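# Place a chain link on the riveting anvil pin

## Task

Put a single chain link under the riveting machine's head so that it lies flat on the anvil with one of its holes over the locating pin. At the end, neither gripper may be touching any link or the tote.

## Robot and tools

Robot: two 6-joint arms, left_arm and right_arm, each with a parallel two-finger gripper and a wrist camera (cam_left_wrist, cam_right_wrist, both 896x504). Arm names do not match image sides.

Frame: every pose, velocity and target in results uses the scene frame. Its origin sits at table-top height, halfway between the two nominal arm bases. +z is up, +x points out across the table, and left_arm is on the +y side. Real bases are offset from nominal (a BASES line gives calibrated spots if printed). Reported hand positions and orientations can be wrong by a few cm, worse at long reach. end_effector_position (metres) is the point between the finger pads, about 1 cm behind the tips; the fingers point along gripper +z and close along its y axis.

Row layout (used by execute_actions and move): one flat list of 14 numbers covering both arms, even if only one moves. First left_arm: six joint angles then its opening; then right_arm the same way. Joint order in a row and in every per-joint result list is: shoulder, elbow, waist, wrist pitch, wrist yaw, wrist roll. Joint values are absolute target angles in radians, not offsets. Nominal ranges: shoulder 0.000 to 3.142, elbow 0.000 to 3.142, waist -2.618 to 3.054, wrist pitch -1.571 to 1.571, wrist yaw -1.571 to 1.571, wrist roll -2.094 to 2.094. True ends can differ by up to 0.059 rad; a target more than 0.059 beyond a stated end (and beyond the current angle) gets the call refused, and a target past the real end is clipped, sometimes reported as "joint sent to its limit". Opening is an absolute command from -1 (closed) to +1 (fully open).

Tools:
- execute_actions(actions, cameras): actions is a list of actions; each action is a list of up to 15 rows, one per 1/30 s step, and the last row is held for the remaining steps. An empty list just returns the full state and images.
- move(target, speed, blend, opening_speed, blocking, cameras): target is one 14-number row or a list of up to 15 rows; joints travel together toward those absolute angles. speed is rad/s for the joint with farthest to go, 0.01 to 2 (default 0.5), one value or one per target. blend (rad) rounds corners between listed targets; 0 stops at each. opening_speed (0.2 or more per second on the -1..1 scale) ramps gripper commands. blocking=false returns early; a new move then replaces the running one. Moves do not avoid obstacles or the other arm, and faster motion means harder impacts.
- wait(seconds 0 to 10, cameras): lets time pass with commands held.
- stop(cameras): brakes a running move.
- zoom_image(camera, region [x0,y0,x1,y1] in pixels, top-left origin, at most 504x504): closer look at a wrist camera's latest image.
- finished_scene(scene): ends the current scene irreversibly; pass the scene number shown in the first result. Call it only once the link sits correctly and both grippers are clear.

Reading results: Joint positions and Joint velocities have a block per arm in the joint order above; each block ends with gripper opening in metres (0.093 fully open) and its rate. Joint targets shows what joints are currently being driven toward; resend those to hold still. Tool commands shows current gripper commands; to leave a gripper unchanged, resend its present value (0 is a real command). grip_measured is the gripper motor on the -1..1 scale: pads meet near -0.94, and each mm of object width adds about 0.0208; readings may be up to 0.02 too open. For a firm grip on a rigid part, command about 0.24 below the reading matching its width and keep sending it; to release, send a value well above that reading. Joint torques are total drive output in N m (positive toward larger angle), with offsets and noise; the first three joints wrap at ±28. The move line reports how it ended: done, off_target (a joint more than 0.035 rad off, with the worst joint named), moving, held, or fault; limits=held means steps were withheld. "joint command not followed" means the clearance check altered targets. Per-step joint readings appear only after execute_actions.

Motion limits: each joint's target cannot lead its measured angle by more than 0.202 (waist), 0.258 (shoulder), 0.3 (elbow), 0.573 (wrist pitch), 0.522 (wrist yaw, roll) rad per step, and targets placing a gripper over 200 mm from where it is get scaled back, so far goals take several actions. Friction and load may leave joints short; tiny turns may not happen.

Cameras: calibration lines give K and T_world_to_cam (world to camera, metres) in OpenCV conventions; wrist camera poses follow their arm's joint readings and may lag during motion.

Avoid: dropping the link or opening while it moves, slamming or pressing hard into the anvil or tote, collisions between the arms (can end the scene), anything leaving the table, and holding loads or stretched poses long enough to overheat motors (MOTOR HOT at 75 °C, arm folds and idles at 90 °C). Occasional external tugs on held or loose parts can occur.

Each tool is called by a JSON object that holds its "op" and its "data", one argument or row to a line.

## Session

{"op": "execute_actions", "data": {
  "actions": []
}}

Scene clock: 0.00 s.
left_arm: end_effector_position=(+0.1746, +0.1951, +0.1961) grip_measured=+1.000 end_effector_quat_wxyz=(+0.154, +0.213, +0.943, -0.205) | right_arm: end_effector_position=(+0.1251, -0.0507, +0.2780) grip_measured=+1.000 end_effector_quat_wxyz=(+0.356, -0.257, +0.862, +0.252)
Joint names: [shoulder, elbow, waist, wrist pitch, wrist yaw, wrist roll]
Joint positions: left_arm=[1.157 0.978 0.088 -1.197 0.482 0.464 0.093] | right_arm=[0.968 1.028 1.128 -0.742 0.183 0.472 0.093]
Joint velocities: within noise
Joint torques (N m): no reading
Heat: left arm: 36 °C; right arm: 34 °C.
Joint targets: left_arm=[1.152 0.991 0.088 -1.190 0.487 0.465] | right_arm=[0.968 1.032 1.128 -0.752 0.181 0.473]
Tool commands: left_gripper/opening=+1.0 right_gripper/opening=+1.0

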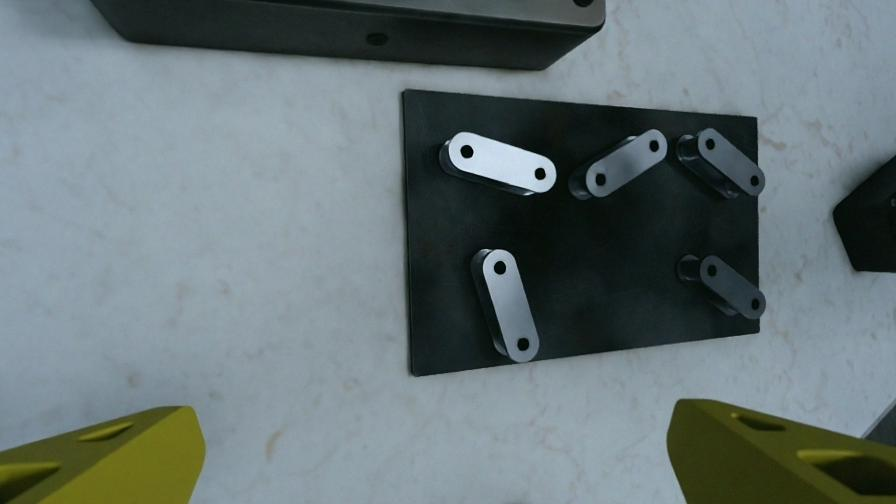

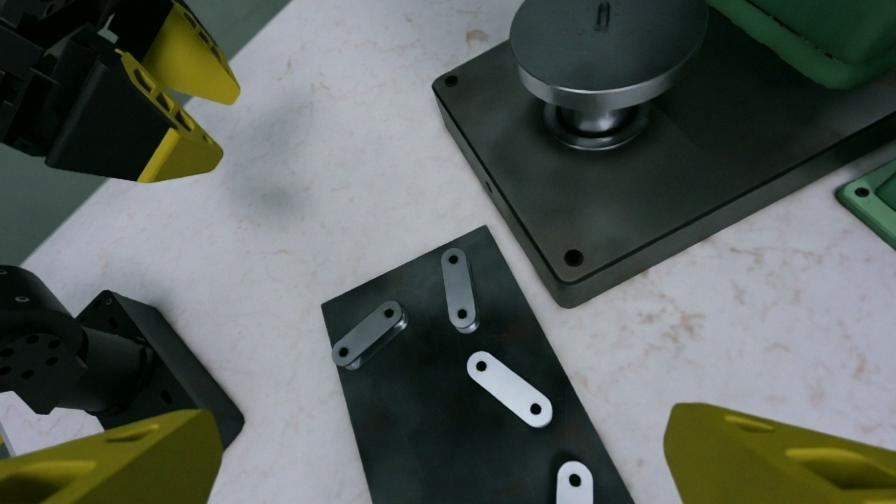

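{"op": "zoom_image", "data": {
  "camera": "cam_right_wrist",
  "region": [420, 0, 896, 268]
}}

{"op": "zoom_image", "data": {
  "camera": "cam_left_wrist",
  "region": [380, 60, 800, 390]
}}

Scaled by 1.059 from the camera's 896x504 image, which has a finer 1280x720 frame.

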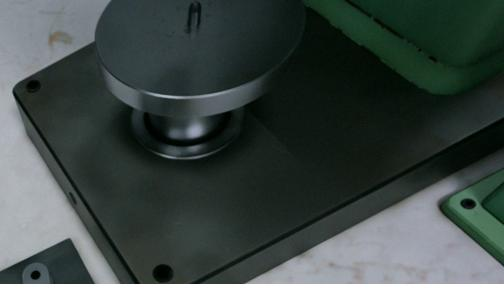

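Scaled by 1.200 from the camera's 896x504 image, which has a finer 1280x720 frame.

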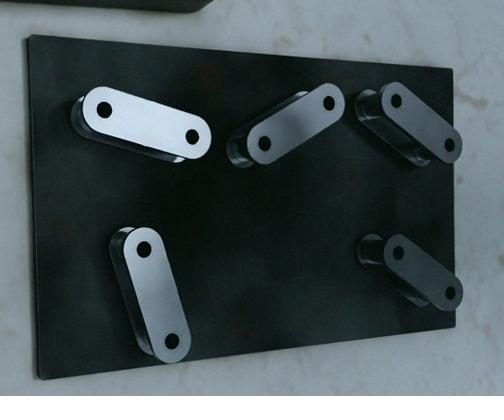

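{"op": "move", "data": {
  "target": [1.152, 0.991, 0.088, -1.190, 0.487, 0.465, 1.0, 0.968, 1.032, 0.75, 0.0, 0.0, 0.0, 1.0],
  "speed": 0.8
}}

Scene clock: 68.93 s.
left_arm: end_effector_position=(+0.1746, +0.1951, +0.1961) grip_measured=+1.000 end_effector_quat_wxyz=(+0.154, +0.213, +0.943, -0.205) | right_arm: end_effector_position=(+0.2281, -0.0639, +0.4442) grip_measured=+1.000 end_effector_quat_wxyz=(+0.676, -0.249, +0.638, +0.273)
Joint positions: left_arm=[1.157 0.978 0.088 -1.197 0.482 0.464 0.093] | right_arm=[0.968 1.028 0.757 0.003 0.011 0.011 0.093]
Joint torques (N m): left_arm=[-3.59 6.63 -0.09 0.9 0.3 0.1] | right_arm=[-2.28 7.91 -0.91 2.14 -0.17 -0.02]
Heat: left arm: 42 °C; right arm: 40 °C.
Joint targets: left_arm=[1.152 0.991 0.088 -1.190 0.487 0.465] | right_arm=[0.968 1.032 0.750 0.000 0.000 0.000]
move: done
camera_calibration:
cam_right_wrist: T_world_to_cam=[[0.674907, -0.737849, -0.00891348, -0.197429], [-0.269676, -0.235391, -0.933738, 0.499773], [0.686859, 0.632589, -0.357847, 0.118317], [0, 0, 0, 1]]

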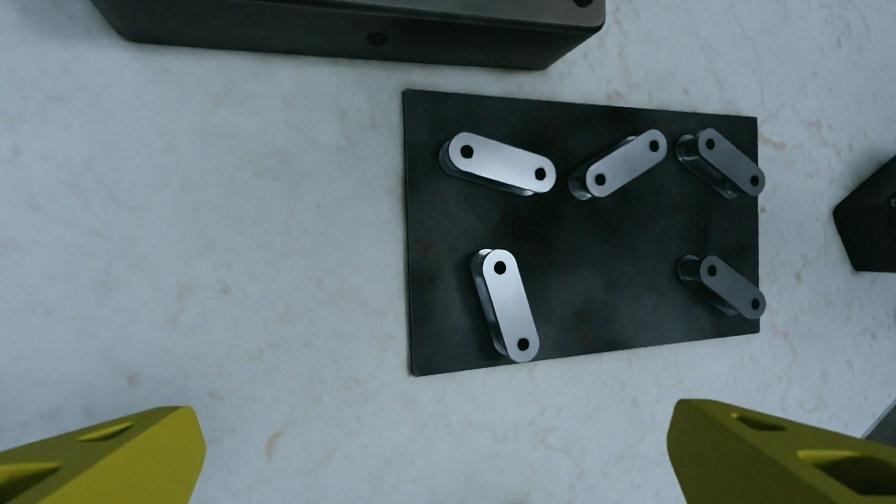

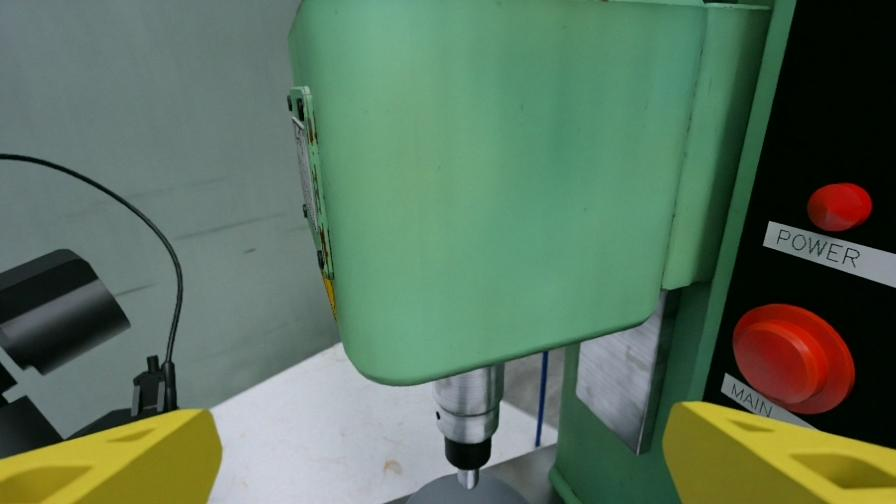

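{"op": "move", "data": {
  "target": [1.152, 0.991, 0.088, -1.190, 0.487, 0.465, 1.0, 0.68, 0.21, 0.75, 0.57, 0.0, 0.0, 1.0],
  "speed": 0.8,
  "cameras": ["cam_right_wrist"]
}}

Scene clock: 81.80 s.
left_arm: end_effector_position=(+0.1746, +0.1951, +0.1961) grip_measured=+1.000 end_effector_quat_wxyz=(+0.154, +0.213, +0.943, -0.205) | right_arm: end_effector_position=(+0.1917, -0.0989, +0.2748) grip_measured=+1.000 end_effector_quat_wxyz=(+0.690, -0.243, +0.622, +0.279)
Joint positions: left_arm=[1.157 0.978 0.088 -1.197 0.482 0.464 0.093] | right_arm=[0.686 0.223 0.757 0.572 0.01 0.01 0.093]
Joint torques (N m): left_arm=[-3.58 6.68 -0.08 0.89 0.29 0.11] | right_arm=[-0.87 6.67 -0.88 2.11 -0.15 -0.03]
Joint targets: left_arm=[1.152 0.991 0.088 -1.190 0.487 0.465] | right_arm=[0.680 0.210 0.750 0.570 0.000 0.000]
move: done
camera_calibration:
cam_right_wrist: T_world_to_cam=[[0.675729, -0.737091, -0.0092935, -0.200127], [-0.237443, -0.205706, -0.949371, 0.324582], [0.697862, 0.643725, -0.314019, 0.0918512], [0, 0, 0, 1]]
Images, in order: cam_right_wrist.

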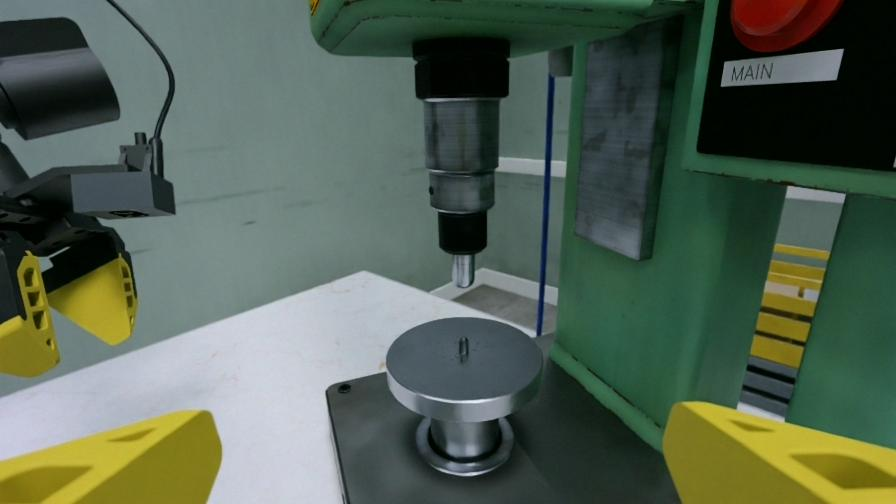

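{"op": "zoom_image", "data": {
  "camera": "cam_right_wrist",
  "region": [370, 230, 570, 480]
}}

Scaled by 2.016 from the camera's 896x504 image, which has a finer 1280x720 frame.

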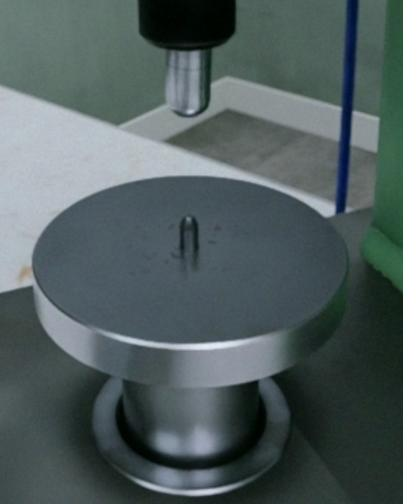

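{"op": "zoom_image", "data": {
  "camera": "cam_left_wrist",
  "region": [420, 110, 620, 220]
}}

{"op": "execute_actions", "data": {
  "actions": [],
  "cameras": ["cam_left_wrist"]
}}

{"op": "zoom_image", "data": {
  "camera": "cam_left_wrist",
  "region": [420, 110, 620, 220]
}}

This scene's latest camera images include none from cam_left_wrist. They are from: cam_right_wrist. cam_left_wrist's image comes with the result of a call that names it in "cameras".

Scene clock: 151.47 s.
left_arm: end_effector_position=(+0.1746, +0.1951, +0.1961) grip_measured=+1.000 end_effector_quat_wxyz=(+0.154, +0.213, +0.943, -0.205) | right_arm: end_effector_position=(+0.1916, -0.0990, +0.2750) grip_measured=+1.000 end_effector_quat_wxyz=(+0.691, -0.243, +0.621, +0.279)
Joint names: [shoulder, elbow, waist, wrist pitch, wrist yaw, wrist roll]
Joint positions: left_arm=[1.157 0.978 0.088 -1.197 0.482 0.464 0.093] | right_arm=[0.686 0.223 0.757 0.573 0.01 0.01 0.093]
Joint velocities: within noise
Joint torques (N m): left_arm=[-3.56 6.64 -0.08 0.9 0.3 0.11] | right_arm=[-0.85 6.67 -0.91 2.12 -0.14 -0.04]
Heat: left arm: 43 °C; right arm: 44 °C.
Joint targets: left_arm=[1.152 0.991 0.088 -1.190 0.487 0.465] | right_arm=[0.680 0.210 0.750 0.570 0.000 0.000]
Tool commands: left_gripper/opening=+1.0 right_gripper/opening=+1.0
Images, in order (width x height): cam_left_wrist 896x504.

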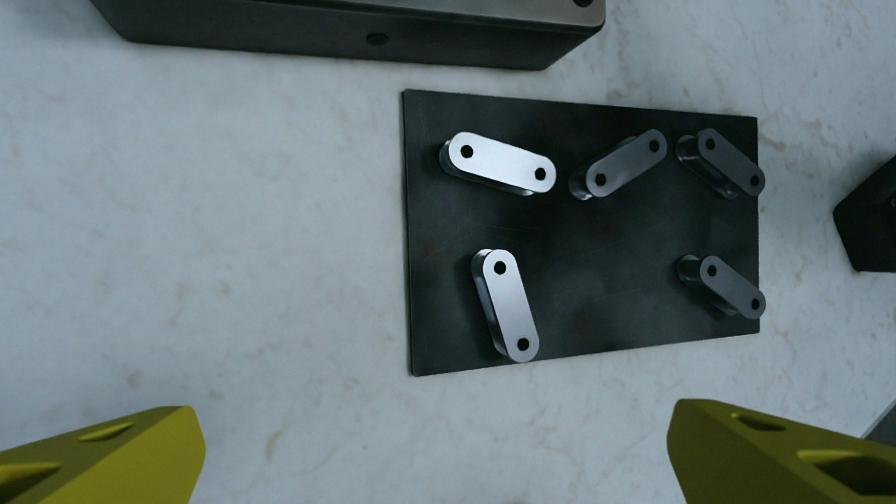

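Scaled by 2.520 from the camera's 896x504 image, which has a finer 1280x720 frame.

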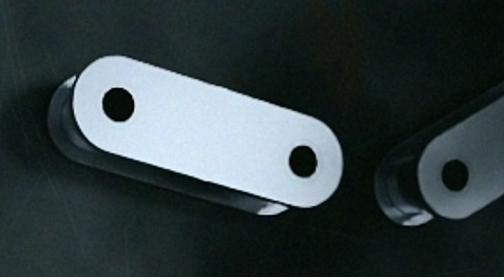

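{"op": "move", "data": {
  "target": [1.152, 0.991, 0.088, -1.190, 0.487, 0.465, 1.0, 1.634, 0.595, 1.126, 0.407, 0.240, 0.172, 0.1],
  "speed": 0.7
}}

Scene clock: 236.50 s.
left_arm: end_effector_position=(+0.1746, +0.1951, +0.1961) grip_measured=+1.000 end_effector_quat_wxyz=(+0.154, +0.213, +0.943, -0.205) | right_arm: end_effector_position=(+0.1777, +0.0381, +0.0788) grip_measured=+0.103 end_effector_quat_wxyz=(+0.423, -0.366, +0.807, +0.191)
Joint positions: left_arm=[1.157 0.978 0.088 -1.197 0.482 0.464 0.093] | right_arm=[1.621 0.571 1.121 0.424 0.23 0.161 0.05]
Joint torques (N m): left_arm=[-3.58 6.65 -0.08 0.89 0.3 0.11] | right_arm=[-5.93 8.09 0.21 1.82 0.26 0.17]
Joint targets: left_arm=[1.152 0.991 0.088 -1.190 0.487 0.465] | right_arm=[1.634 0.595 1.126 0.407 0.240 0.172]
move: done
camera_calibration:
cam_right_wrist: T_world_to_cam=[[0.744858, -0.667079, 0.0138663, -0.108291], [-0.568268, -0.645143, -0.510747, 0.204336], [0.349654, 0.372554, -0.859619, 0.0670493], [0, 0, 0, 1]]

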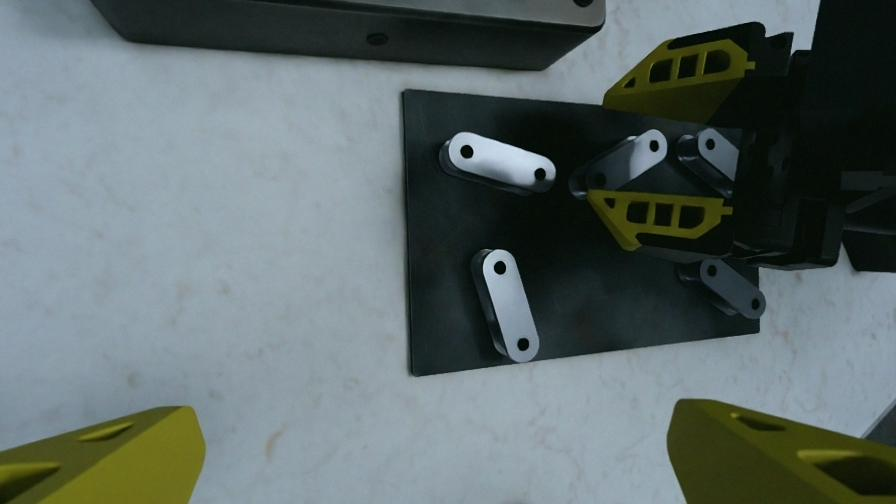

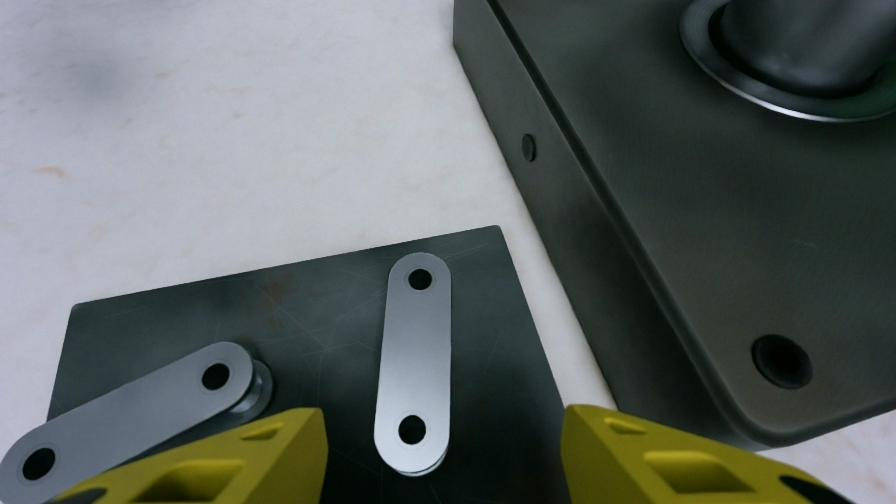

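{"op": "zoom_image", "data": {
  "camera": "cam_right_wrist",
  "region": [160, 230, 560, 504]
}}

{"op": "zoom_image", "data": {
  "camera": "cam_left_wrist",
  "region": [430, 100, 770, 330]
}}

Scaled by 1.260 from the camera's 896x504 image, which has a finer 1280x720 frame.

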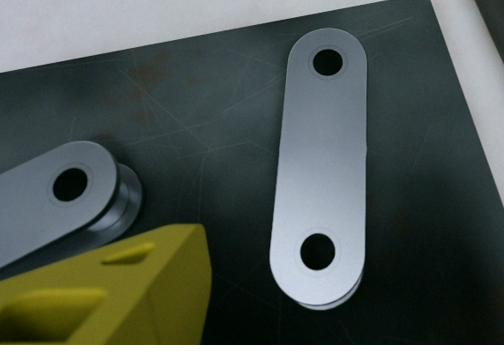

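Scaled by 1.482 from the camera's 896x504 image, which has a finer 1280x720 frame.

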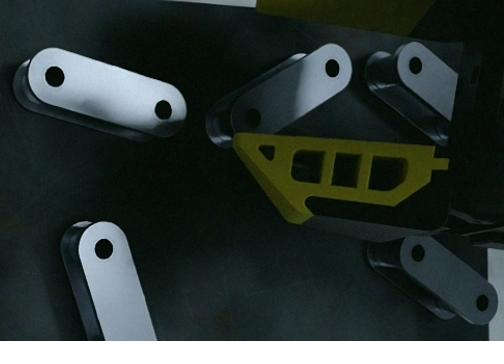

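{"op": "move", "data": {
  "target": [1.152, 0.991, 0.088, -1.190, 0.487, 0.465, 1.0, 1.790, 0.676, 1.144, 0.473, 0.266, 0.195, 0.1],
  "speed": 0.4
}}

Scene clock: 282.50 s.
left_arm: end_effector_position=(+0.1746, +0.1951, +0.1961) grip_measured=+1.000 end_effector_quat_wxyz=(+0.154, +0.213, +0.943, -0.205) | right_arm: end_effector_position=(+0.1858, +0.0612, +0.0597) grip_measured=+0.103 end_effector_quat_wxyz=(+0.420, -0.360, +0.812, +0.185)
Joint positions: left_arm=[1.157 0.978 0.088 -1.197 0.482 0.464 0.093] | right_arm=[1.773 0.655 1.137 0.475 0.256 0.184 0.05]
Joint torques (N m): left_arm=[-3.56 6.63 -0.08 0.9 0.3 0.11] | right_arm=[-6.83 7.53 0.39 1.93 0.22 0.17]
Joint targets: left_arm=[1.152 0.991 0.088 -1.190 0.487 0.465] | right_arm=[1.790 0.676 1.144 0.473 0.266 0.195]
move: done
camera_calibration:
cam_right_wrist: T_world_to_cam=[[0.732453, -0.680656, 0.0148709, -0.0955853], [-0.58384, -0.639206, -0.500546, 0.215962], [0.350205, 0.357944, -0.865582, 0.0403105], [0, 0, 0, 1]]

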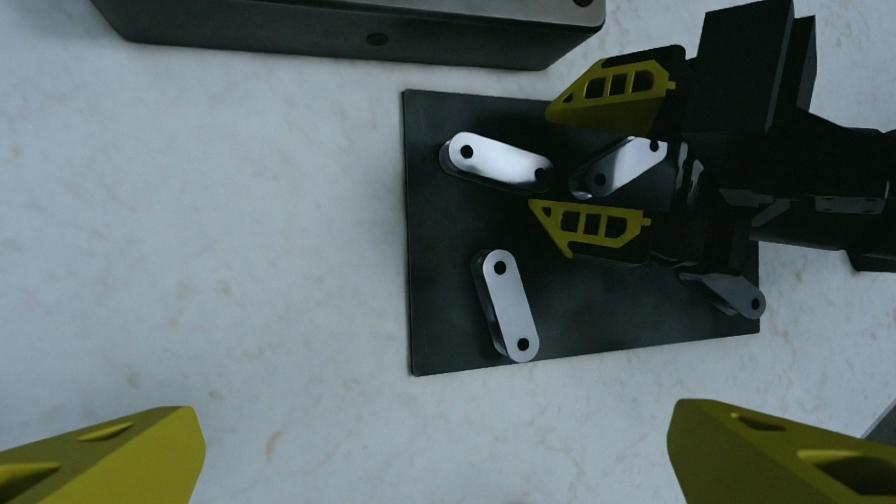

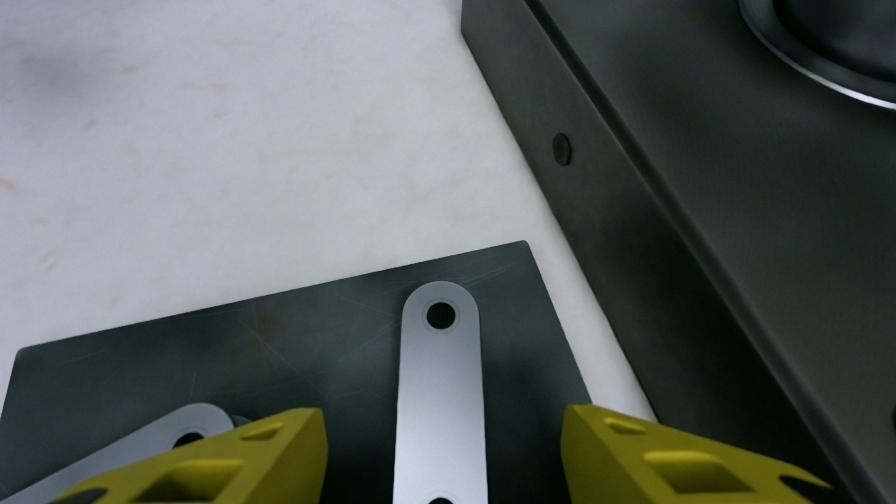

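{"op": "move", "data": {
  "target": [1.152, 0.991, 0.088, -1.190, 0.487, 0.465, 1.0, 1.8905, 0.651, 1.144, 0.598, 0.266, 0.195, 0.1],
  "speed": 0.25
}}

{"op": "zoom_image", "data": {
  "camera": "cam_left_wrist",
  "region": [430, 80, 770, 310]
}}

Scene clock: 290.20 s.
left_arm: end_effector_position=(+0.1746, +0.1951, +0.1961) grip_measured=+1.000 end_effector_quat_wxyz=(+0.154, +0.213, +0.943, -0.205) | right_arm: end_effector_position=(+0.1896, +0.0692, +0.0430) grip_measured=+0.103 end_effector_quat_wxyz=(+0.428, -0.356, +0.808, +0.192)
Joint positions: left_arm=[1.157 0.978 0.088 -1.197 0.482 0.464 0.093] | right_arm=[1.872 0.655 1.137 0.601 0.257 0.185 0.05]
Joint torques (N m): left_arm=[-3.56 6.65 -0.06 0.9 0.3 0.1] | right_arm=[-7.25 4.98 0.42 1.97 0.21 0.19]
Joint targets: left_arm=[1.152 0.991 0.088 -1.190 0.487 0.465] | right_arm=[1.891 0.651 1.144 0.598 0.266 0.195]
move: done
camera_calibration:
cam_right_wrist: T_world_to_cam=[[0.731769, -0.681519, 0.00680208, -0.0920741], [-0.57891, -0.626799, -0.521523, 0.214069], [0.359691, 0.377696, -0.85321, 0.017952], [0, 0, 0, 1]]

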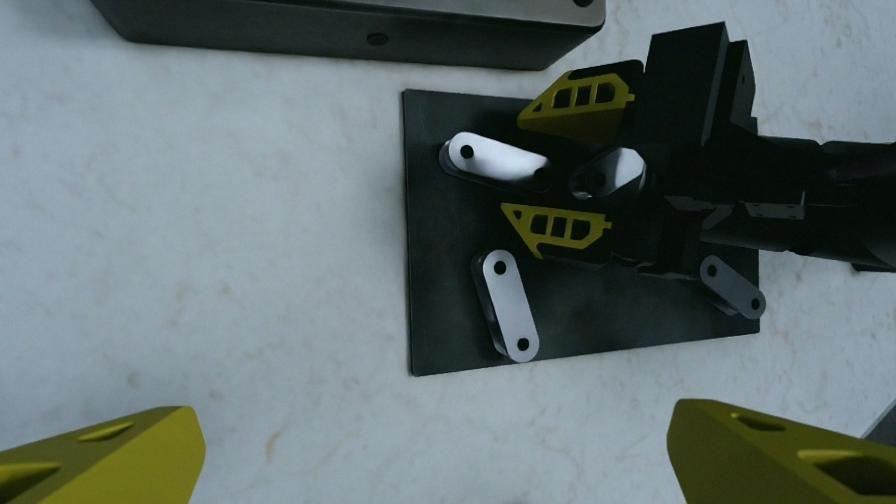

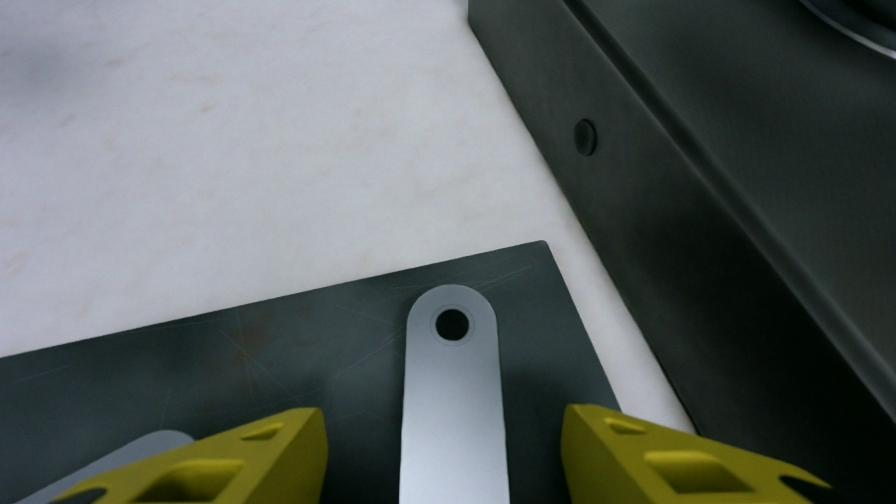

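Scaled by 1.482 from the camera's 896x504 image, which has a finer 1280x720 frame.

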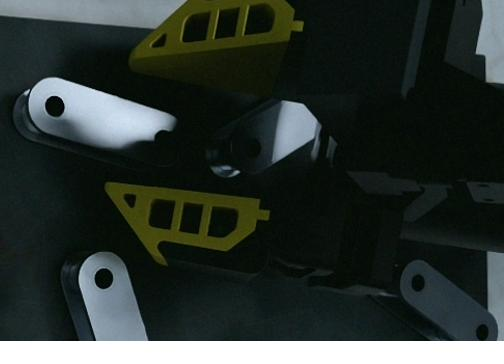

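{"op": "move", "data": {
  "target": [1.152, 0.991, 0.088, -1.190, 0.487, 0.465, 1.0, 1.915, 0.610, 1.144, 0.637, 0.266, 0.195, 0.1],
  "speed": 0.2
}}

{"op": "zoom_image", "data": {
  "camera": "cam_left_wrist",
  "region": [430, 100, 730, 300]
}}

Scene clock: 299.30 s.
left_arm: end_effector_position=(+0.1746, +0.1951, +0.1961) grip_measured=+1.000 end_effector_quat_wxyz=(+0.154, +0.213, +0.943, -0.205) | right_arm: end_effector_position=(+0.1858, +0.0608, +0.0293) grip_measured=+0.103 end_effector_quat_wxyz=(+0.422, -0.359, +0.812, +0.186)
Joint positions: left_arm=[1.157 0.978 0.088 -1.197 0.482 0.464 0.093] | right_arm=[1.896 0.621 1.137 0.64 0.257 0.185 0.05]
Joint torques (N m): left_arm=[-3.59 6.64 -0.09 0.9 0.29 0.11] | right_arm=[-7.13 4.07 0.42 1.97 0.22 0.2]
Joint targets: left_arm=[1.152 0.991 0.088 -1.190 0.487 0.465] | right_arm=[1.915 0.610 1.144 0.637 0.266 0.195]
move: done
camera_calibration:
cam_right_wrist: T_world_to_cam=[[0.73185, -0.681338, 0.0131597, -0.0951544], [-0.583096, -0.636085, -0.505367, 0.200323], [0.352696, 0.362179, -0.862804, 0.0133402], [0, 0, 0, 1]]

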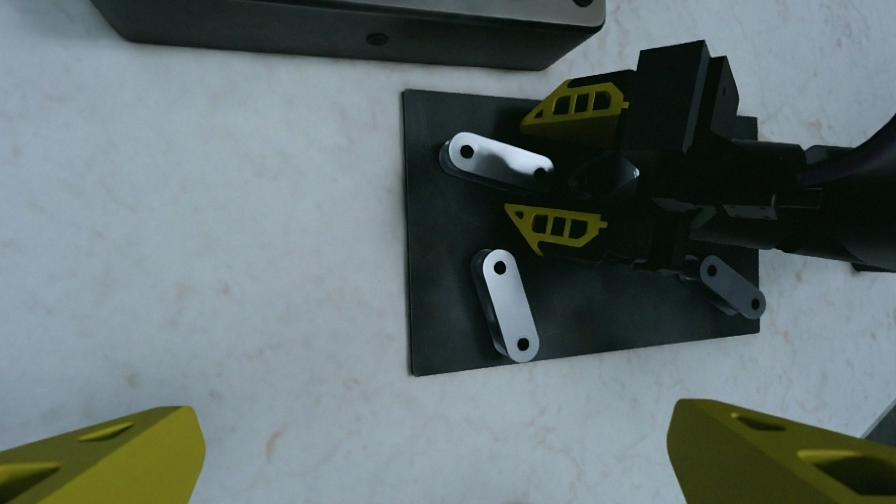

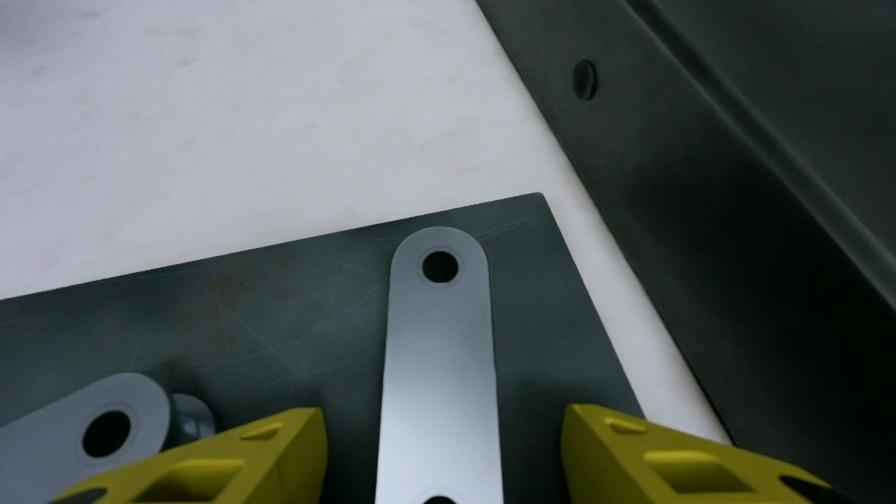

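Scaled by 1.680 from the camera's 896x504 image, which has a finer 1280x720 frame.

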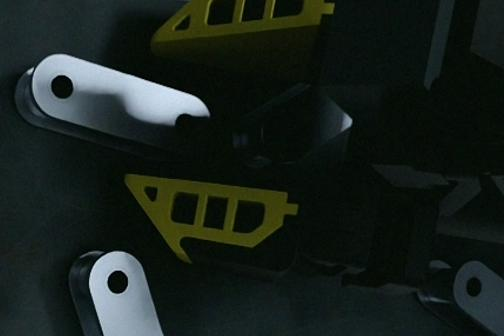

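{"op": "zoom_image", "data": {
  "camera": "cam_right_wrist",
  "region": [60, 340, 360, 504]
}}

{"op": "zoom_image", "data": {
  "camera": "cam_right_wrist",
  "region": [330, 380, 600, 504]
}}

Scaled by 1.680 from the camera's 896x504 image, which has a finer 1280x720 frame.

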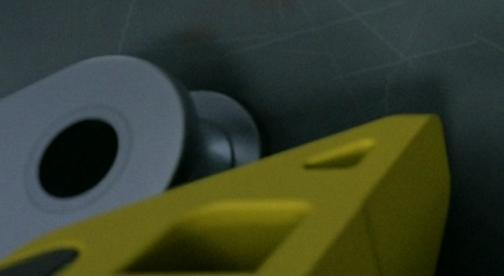

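Scaled by 1.867 from the camera's 896x504 image, which has a finer 1280x720 frame.

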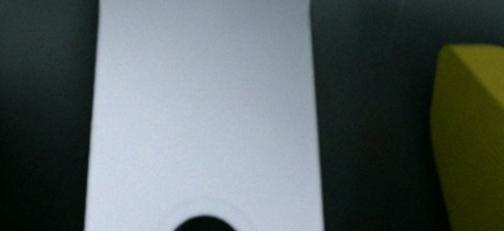

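{"op": "move", "data": {
  "target": [1.152, 0.991, 0.088, -1.190, 0.487, 0.465, 1.0, 1.9545, 0.607, 1.144, 0.680, 0.266, 0.195, 0.1],
  "speed": 0.1
}}

Scene clock: 319.17 s.
left_arm: end_effector_position=(+0.1746, +0.1951, +0.1961) grip_measured=+1.000 end_effector_quat_wxyz=(+0.154, +0.213, +0.943, -0.205) | right_arm: end_effector_position=(+0.1881, +0.0635, +0.0259) grip_measured=+0.103 end_effector_quat_wxyz=(+0.430, -0.354, +0.809, +0.189)
Joint positions: left_arm=[1.157 0.978 0.088 -1.197 0.482 0.464 0.093] | right_arm=[1.93 0.621 1.137 0.693 0.263 0.185 0.05]
Joint torques (N m): left_arm=[-3.58 6.67 -0.06 0.9 0.3 0.1] | right_arm=[-6.8 3.69 0.4 1.9 0.13 0.19]
Joint targets: left_arm=[1.152 0.991 0.088 -1.190 0.487 0.465] | right_arm=[1.955 0.607 1.144 0.680 0.266 0.195]
move: done
camera_calibration:
cam_right_wrist: T_world_to_cam=[[0.728126, -0.685361, 0.0105986, -0.0939898], [-0.5806, -0.6249, -0.521923, 0.200928], [0.364329, 0.373873, -0.852926, 0.00538535], [0, 0, 0, 1]]

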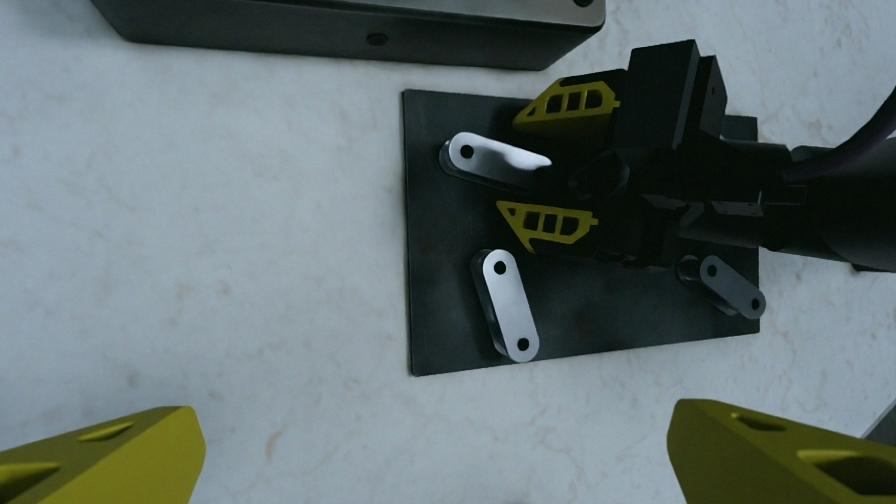

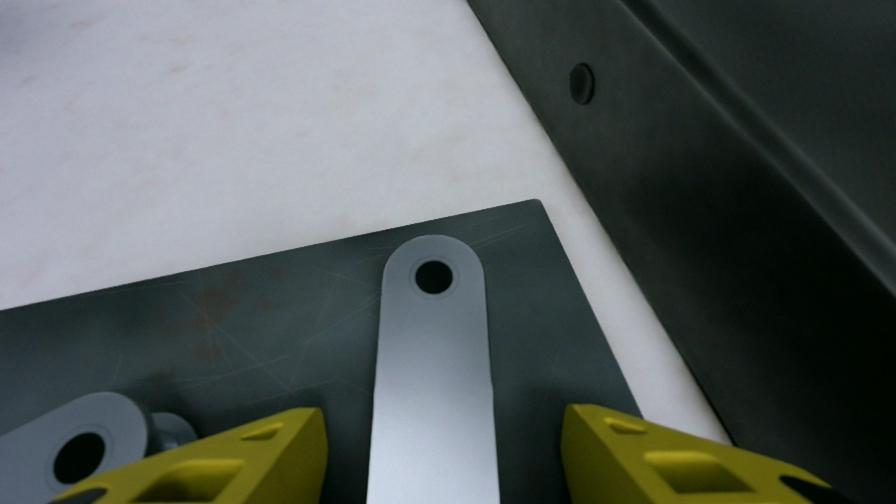

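{"op": "zoom_image", "data": {
  "camera": "cam_left_wrist",
  "region": [480, 60, 740, 280]
}}

{"op": "zoom_image", "data": {
  "camera": "cam_right_wrist",
  "region": [0, 380, 340, 504]
}}

Scaled by 1.938 from the camera's 896x504 image, which has a finer 1280x720 frame.

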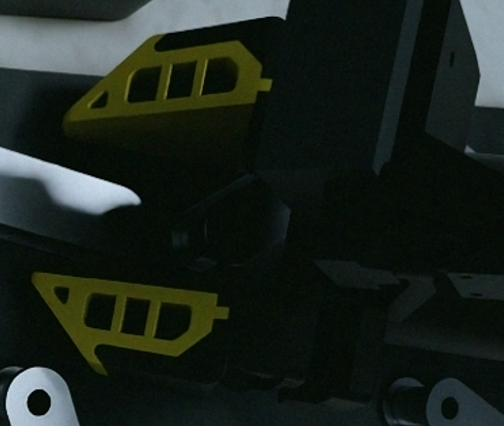

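Scaled by 1.482 from the camera's 896x504 image, which has a finer 1280x720 frame.

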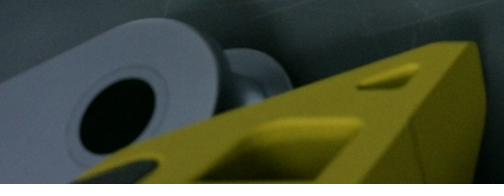

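{"op": "move", "data": {
  "target": [1.152, 0.991, 0.088, -1.190, 0.487, 0.465, 1.0, 1.9345, 0.607, 1.144, 0.660, 0.266, 0.195, 0.1],
  "speed": 0.1,
  "cameras": ["cam_right_wrist"]
}}

Scene clock: 341.17 s.
left_arm: end_effector_position=(+0.1746, +0.1951, +0.1961) grip_measured=+1.000 end_effector_quat_wxyz=(+0.154, +0.213, +0.943, -0.205) | right_arm: end_effector_position=(+0.1881, +0.0635, +0.0259) grip_measured=+0.103 end_effector_quat_wxyz=(+0.430, -0.354, +0.809, +0.189)
Joint positions: left_arm=[1.157 0.978 0.088 -1.197 0.482 0.464 0.093] | right_arm=[1.93 0.621 1.137 0.693 0.263 0.185 0.05]
Joint torques (N m): left_arm=[-3.56 6.67 -0.08 0.89 0.3 0.1] | right_arm=[-8.64 3.67 0.43 1.66 0.13 0.19]
Joint targets: left_arm=[1.152 0.991 0.088 -1.190 0.487 0.465] | right_arm=[1.934 0.607 1.144 0.660 0.266 0.195]
move: done
camera_calibration:
cam_right_wrist: T_world_to_cam=[[0.728126, -0.685361, 0.0105986, -0.0939898], [-0.5806, -0.6249, -0.521923, 0.200928], [0.364329, 0.373873, -0.852926, 0.00538535], [0, 0, 0, 1]]
Images, in order: cam_right_wrist.

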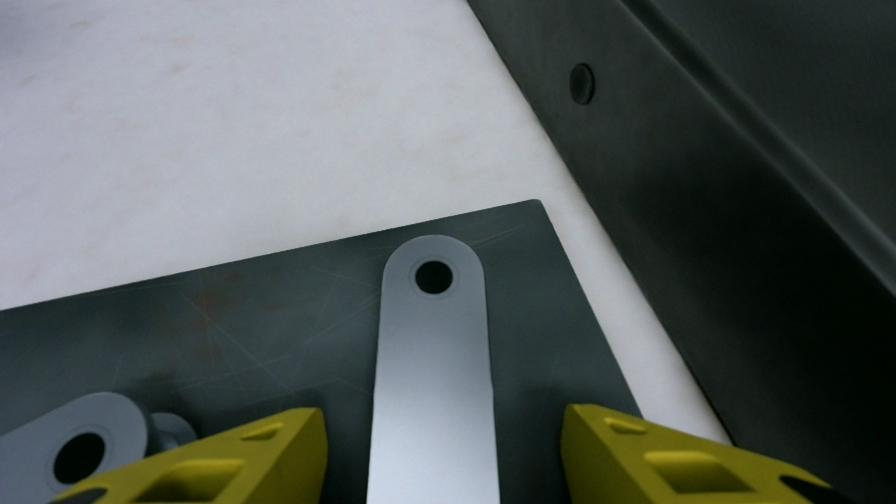

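{"op": "move", "data": {
  "target": [1.152, 0.991, 0.088, -1.190, 0.487, 0.465, 1.0, 1.968, 0.607, 1.144, 0.680, 0.266, 0.195, 0.1],
  "speed": 0.1
}}

{"op": "zoom_image", "data": {
  "camera": "cam_left_wrist",
  "region": [480, 60, 740, 280]
}}

Scene clock: 350.07 s.
left_arm: end_effector_position=(+0.1746, +0.1951, +0.1961) grip_measured=+1.000 end_effector_quat_wxyz=(+0.154, +0.213, +0.943, -0.205) | right_arm: end_effector_position=(+0.1894, +0.0641, +0.0258) grip_measured=+0.103 end_effector_quat_wxyz=(+0.434, -0.352, +0.807, +0.190)
Joint positions: left_arm=[1.157 0.978 0.088 -1.197 0.482 0.464 0.093] | right_arm=[1.938 0.621 1.137 0.709 0.269 0.185 0.05]
Joint torques (N m): left_arm=[-3.56 6.64 -0.08 0.9 0.29 0.1] | right_arm=[-6.28 3.64 0.38 1.72 0.09 0.19]
Joint targets: left_arm=[1.152 0.991 0.088 -1.190 0.487 0.465] | right_arm=[1.968 0.607 1.144 0.680 0.266 0.195]
move: done
camera_calibration:
cam_right_wrist: T_world_to_cam=[[0.725061, -0.688599, 0.0108771, -0.0936715], [-0.580114, -0.61919, -0.529218, 0.201766], [0.371154, 0.377405, -0.848416, 0.00303058], [0, 0, 0, 1]]

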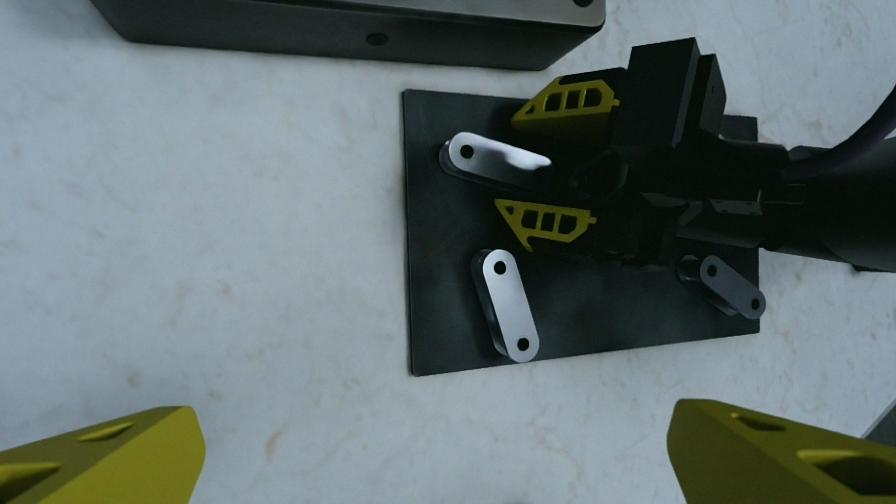

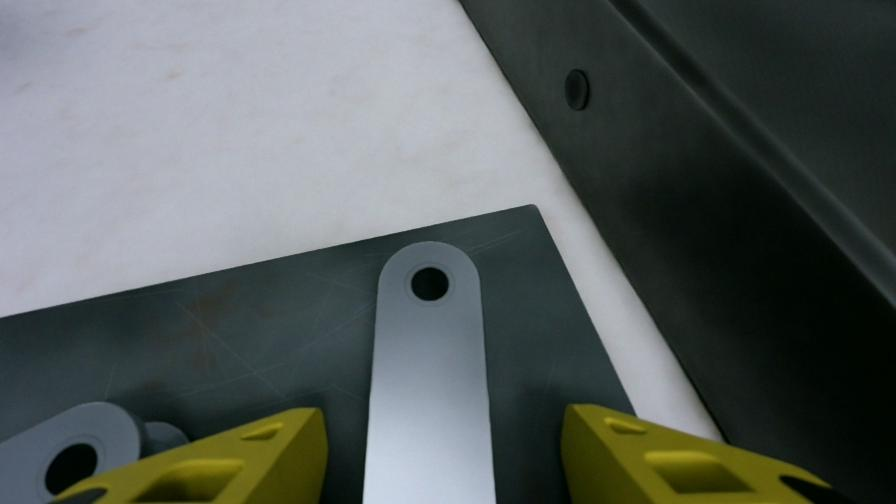

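Scaled by 1.938 from the camera's 896x504 image, which has a finer 1280x720 frame.

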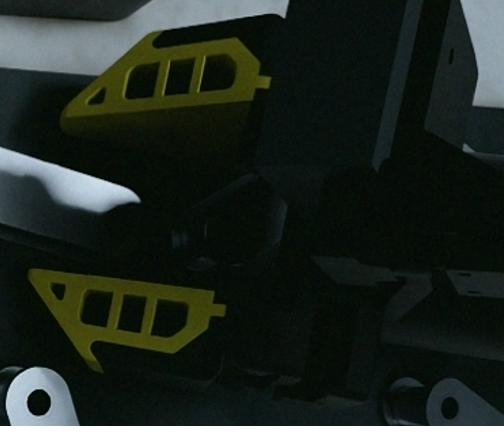

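{"op": "move", "data": {
  "target": [1.152, 0.991, 0.088, -1.190, 0.487, 0.465, 1.0, 1.924, 0.607, 1.151, 0.680, 0.266, 0.195, 0.1],
  "speed": 0.1
}}

Scene clock: 370.23 s.
left_arm: end_effector_position=(+0.1746, +0.1951, +0.1961) grip_measured=+1.000 end_effector_quat_wxyz=(+0.154, +0.213, +0.943, -0.205) | right_arm: end_effector_position=(+0.1892, +0.0642, +0.0258) grip_measured=+0.103 end_effector_quat_wxyz=(+0.434, -0.352, +0.807, +0.189)
Joint positions: left_arm=[1.157 0.978 0.088 -1.197 0.482 0.464 0.093] | right_arm=[1.939 0.621 1.138 0.709 0.271 0.185 0.05]
Joint torques (N m): left_arm=[-3.59 6.65 -0.05 0.9 0.29 0.11] | right_arm=[-10.4 3.67 0.98 1.7 0.05 0.19]
Joint targets: left_arm=[1.152 0.991 0.088 -1.190 0.487 0.465] | right_arm=[1.924 0.607 1.151 0.680 0.266 0.195]
move: done
camera_calibration:
cam_right_wrist: T_world_to_cam=[[0.724587, -0.689073, 0.012319, -0.0933879], [-0.579787, -0.619137, -0.529638, 0.201628], [0.372586, 0.376626, -0.848135, 0.00284184], [0, 0, 0, 1]]

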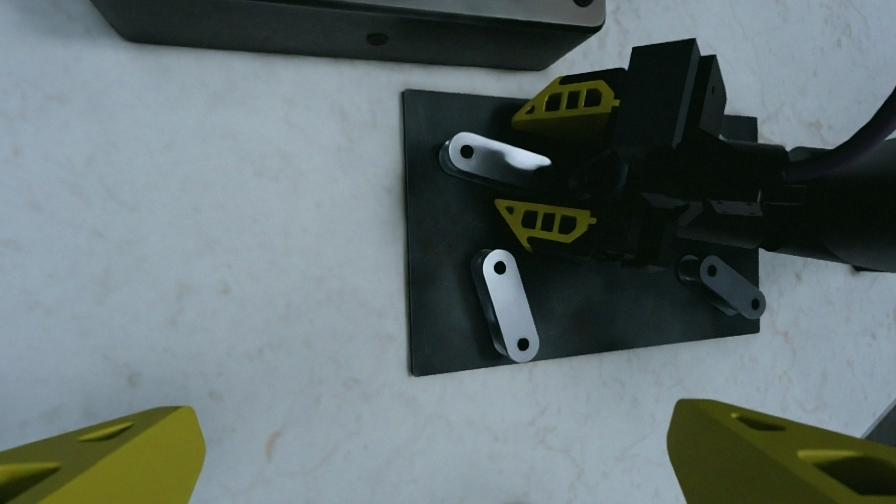

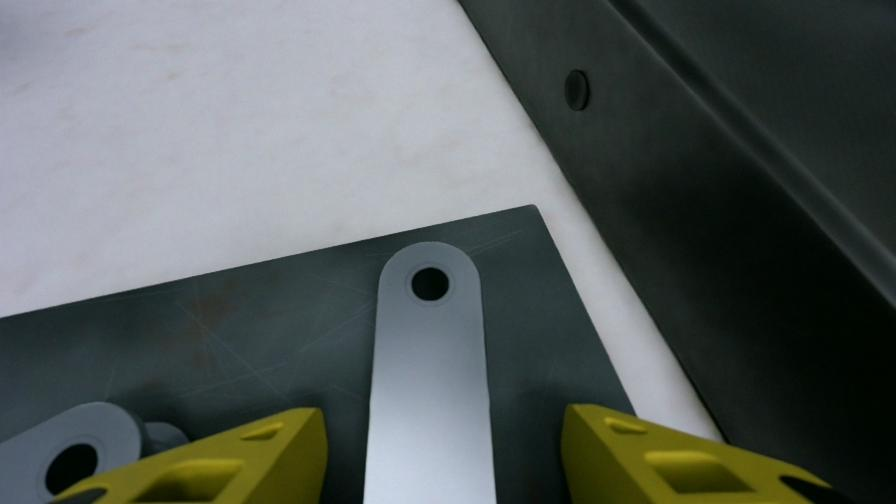

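{"op": "move", "data": {
  "target": [1.152, 0.991, 0.088, -1.190, 0.487, 0.465, 1.0, 1.924, 0.607, 1.151, 0.680, 0.266, 0.195, -0.8],
  "speed": 0.1,
  "opening_speed": 0.4
}}

Scene clock: 377.77 s.
left_arm: end_effector_position=(+0.1746, +0.1951, +0.1961) grip_measured=+1.000 end_effector_quat_wxyz=(+0.154, +0.213, +0.943, -0.205) | right_arm: end_effector_position=(+0.1907, +0.0642, +0.0276) grip_measured=-0.575 end_effector_quat_wxyz=(+0.439, -0.349, +0.807, +0.188)
Joint positions: left_arm=[1.157 0.978 0.088 -1.197 0.482 0.464 0.093] | right_arm=[1.938 0.621 1.139 0.715 0.281 0.185 0.018]
Joint torques (N m): left_arm=[-3.55 6.65 -0.08 0.9 0.3 0.11] | right_arm=[-10.37 3.63 0.9 1.63 -0.07 0.18]
Joint targets: left_arm=[1.152 0.991 0.088 -1.190 0.487 0.465] | right_arm=[1.924 0.607 1.151 0.680 0.266 0.195]
move: done
camera_calibration:
cam_right_wrist: T_world_to_cam=[[0.719318, -0.694519, 0.015, -0.0932301], [-0.580157, -0.61247, -0.536935, 0.203308], [0.382098, 0.377525, -0.84349, 0.00182437], [0, 0, 0, 1]]

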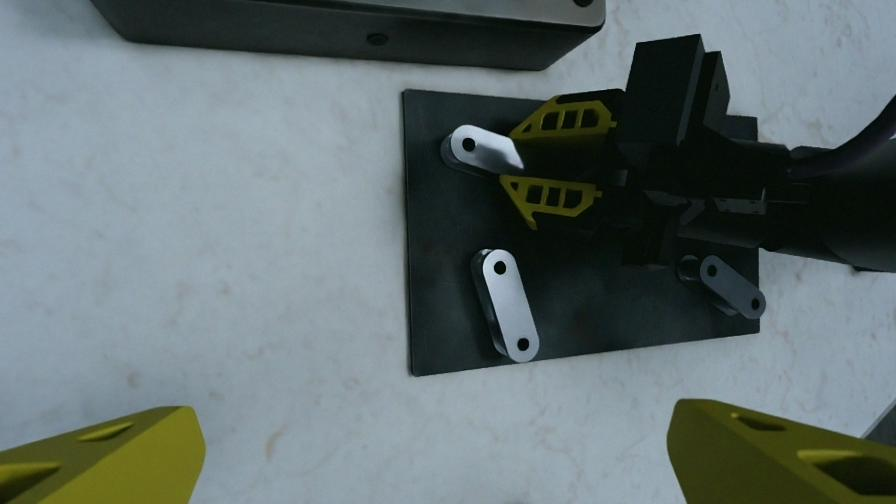

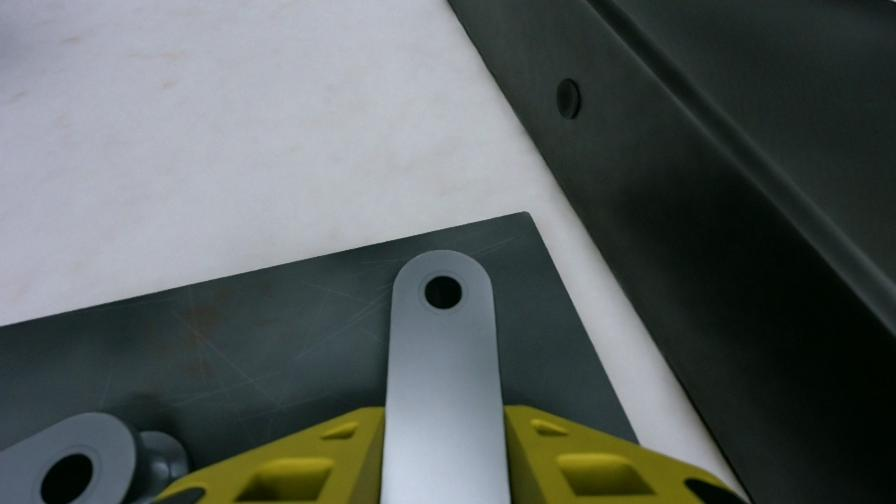

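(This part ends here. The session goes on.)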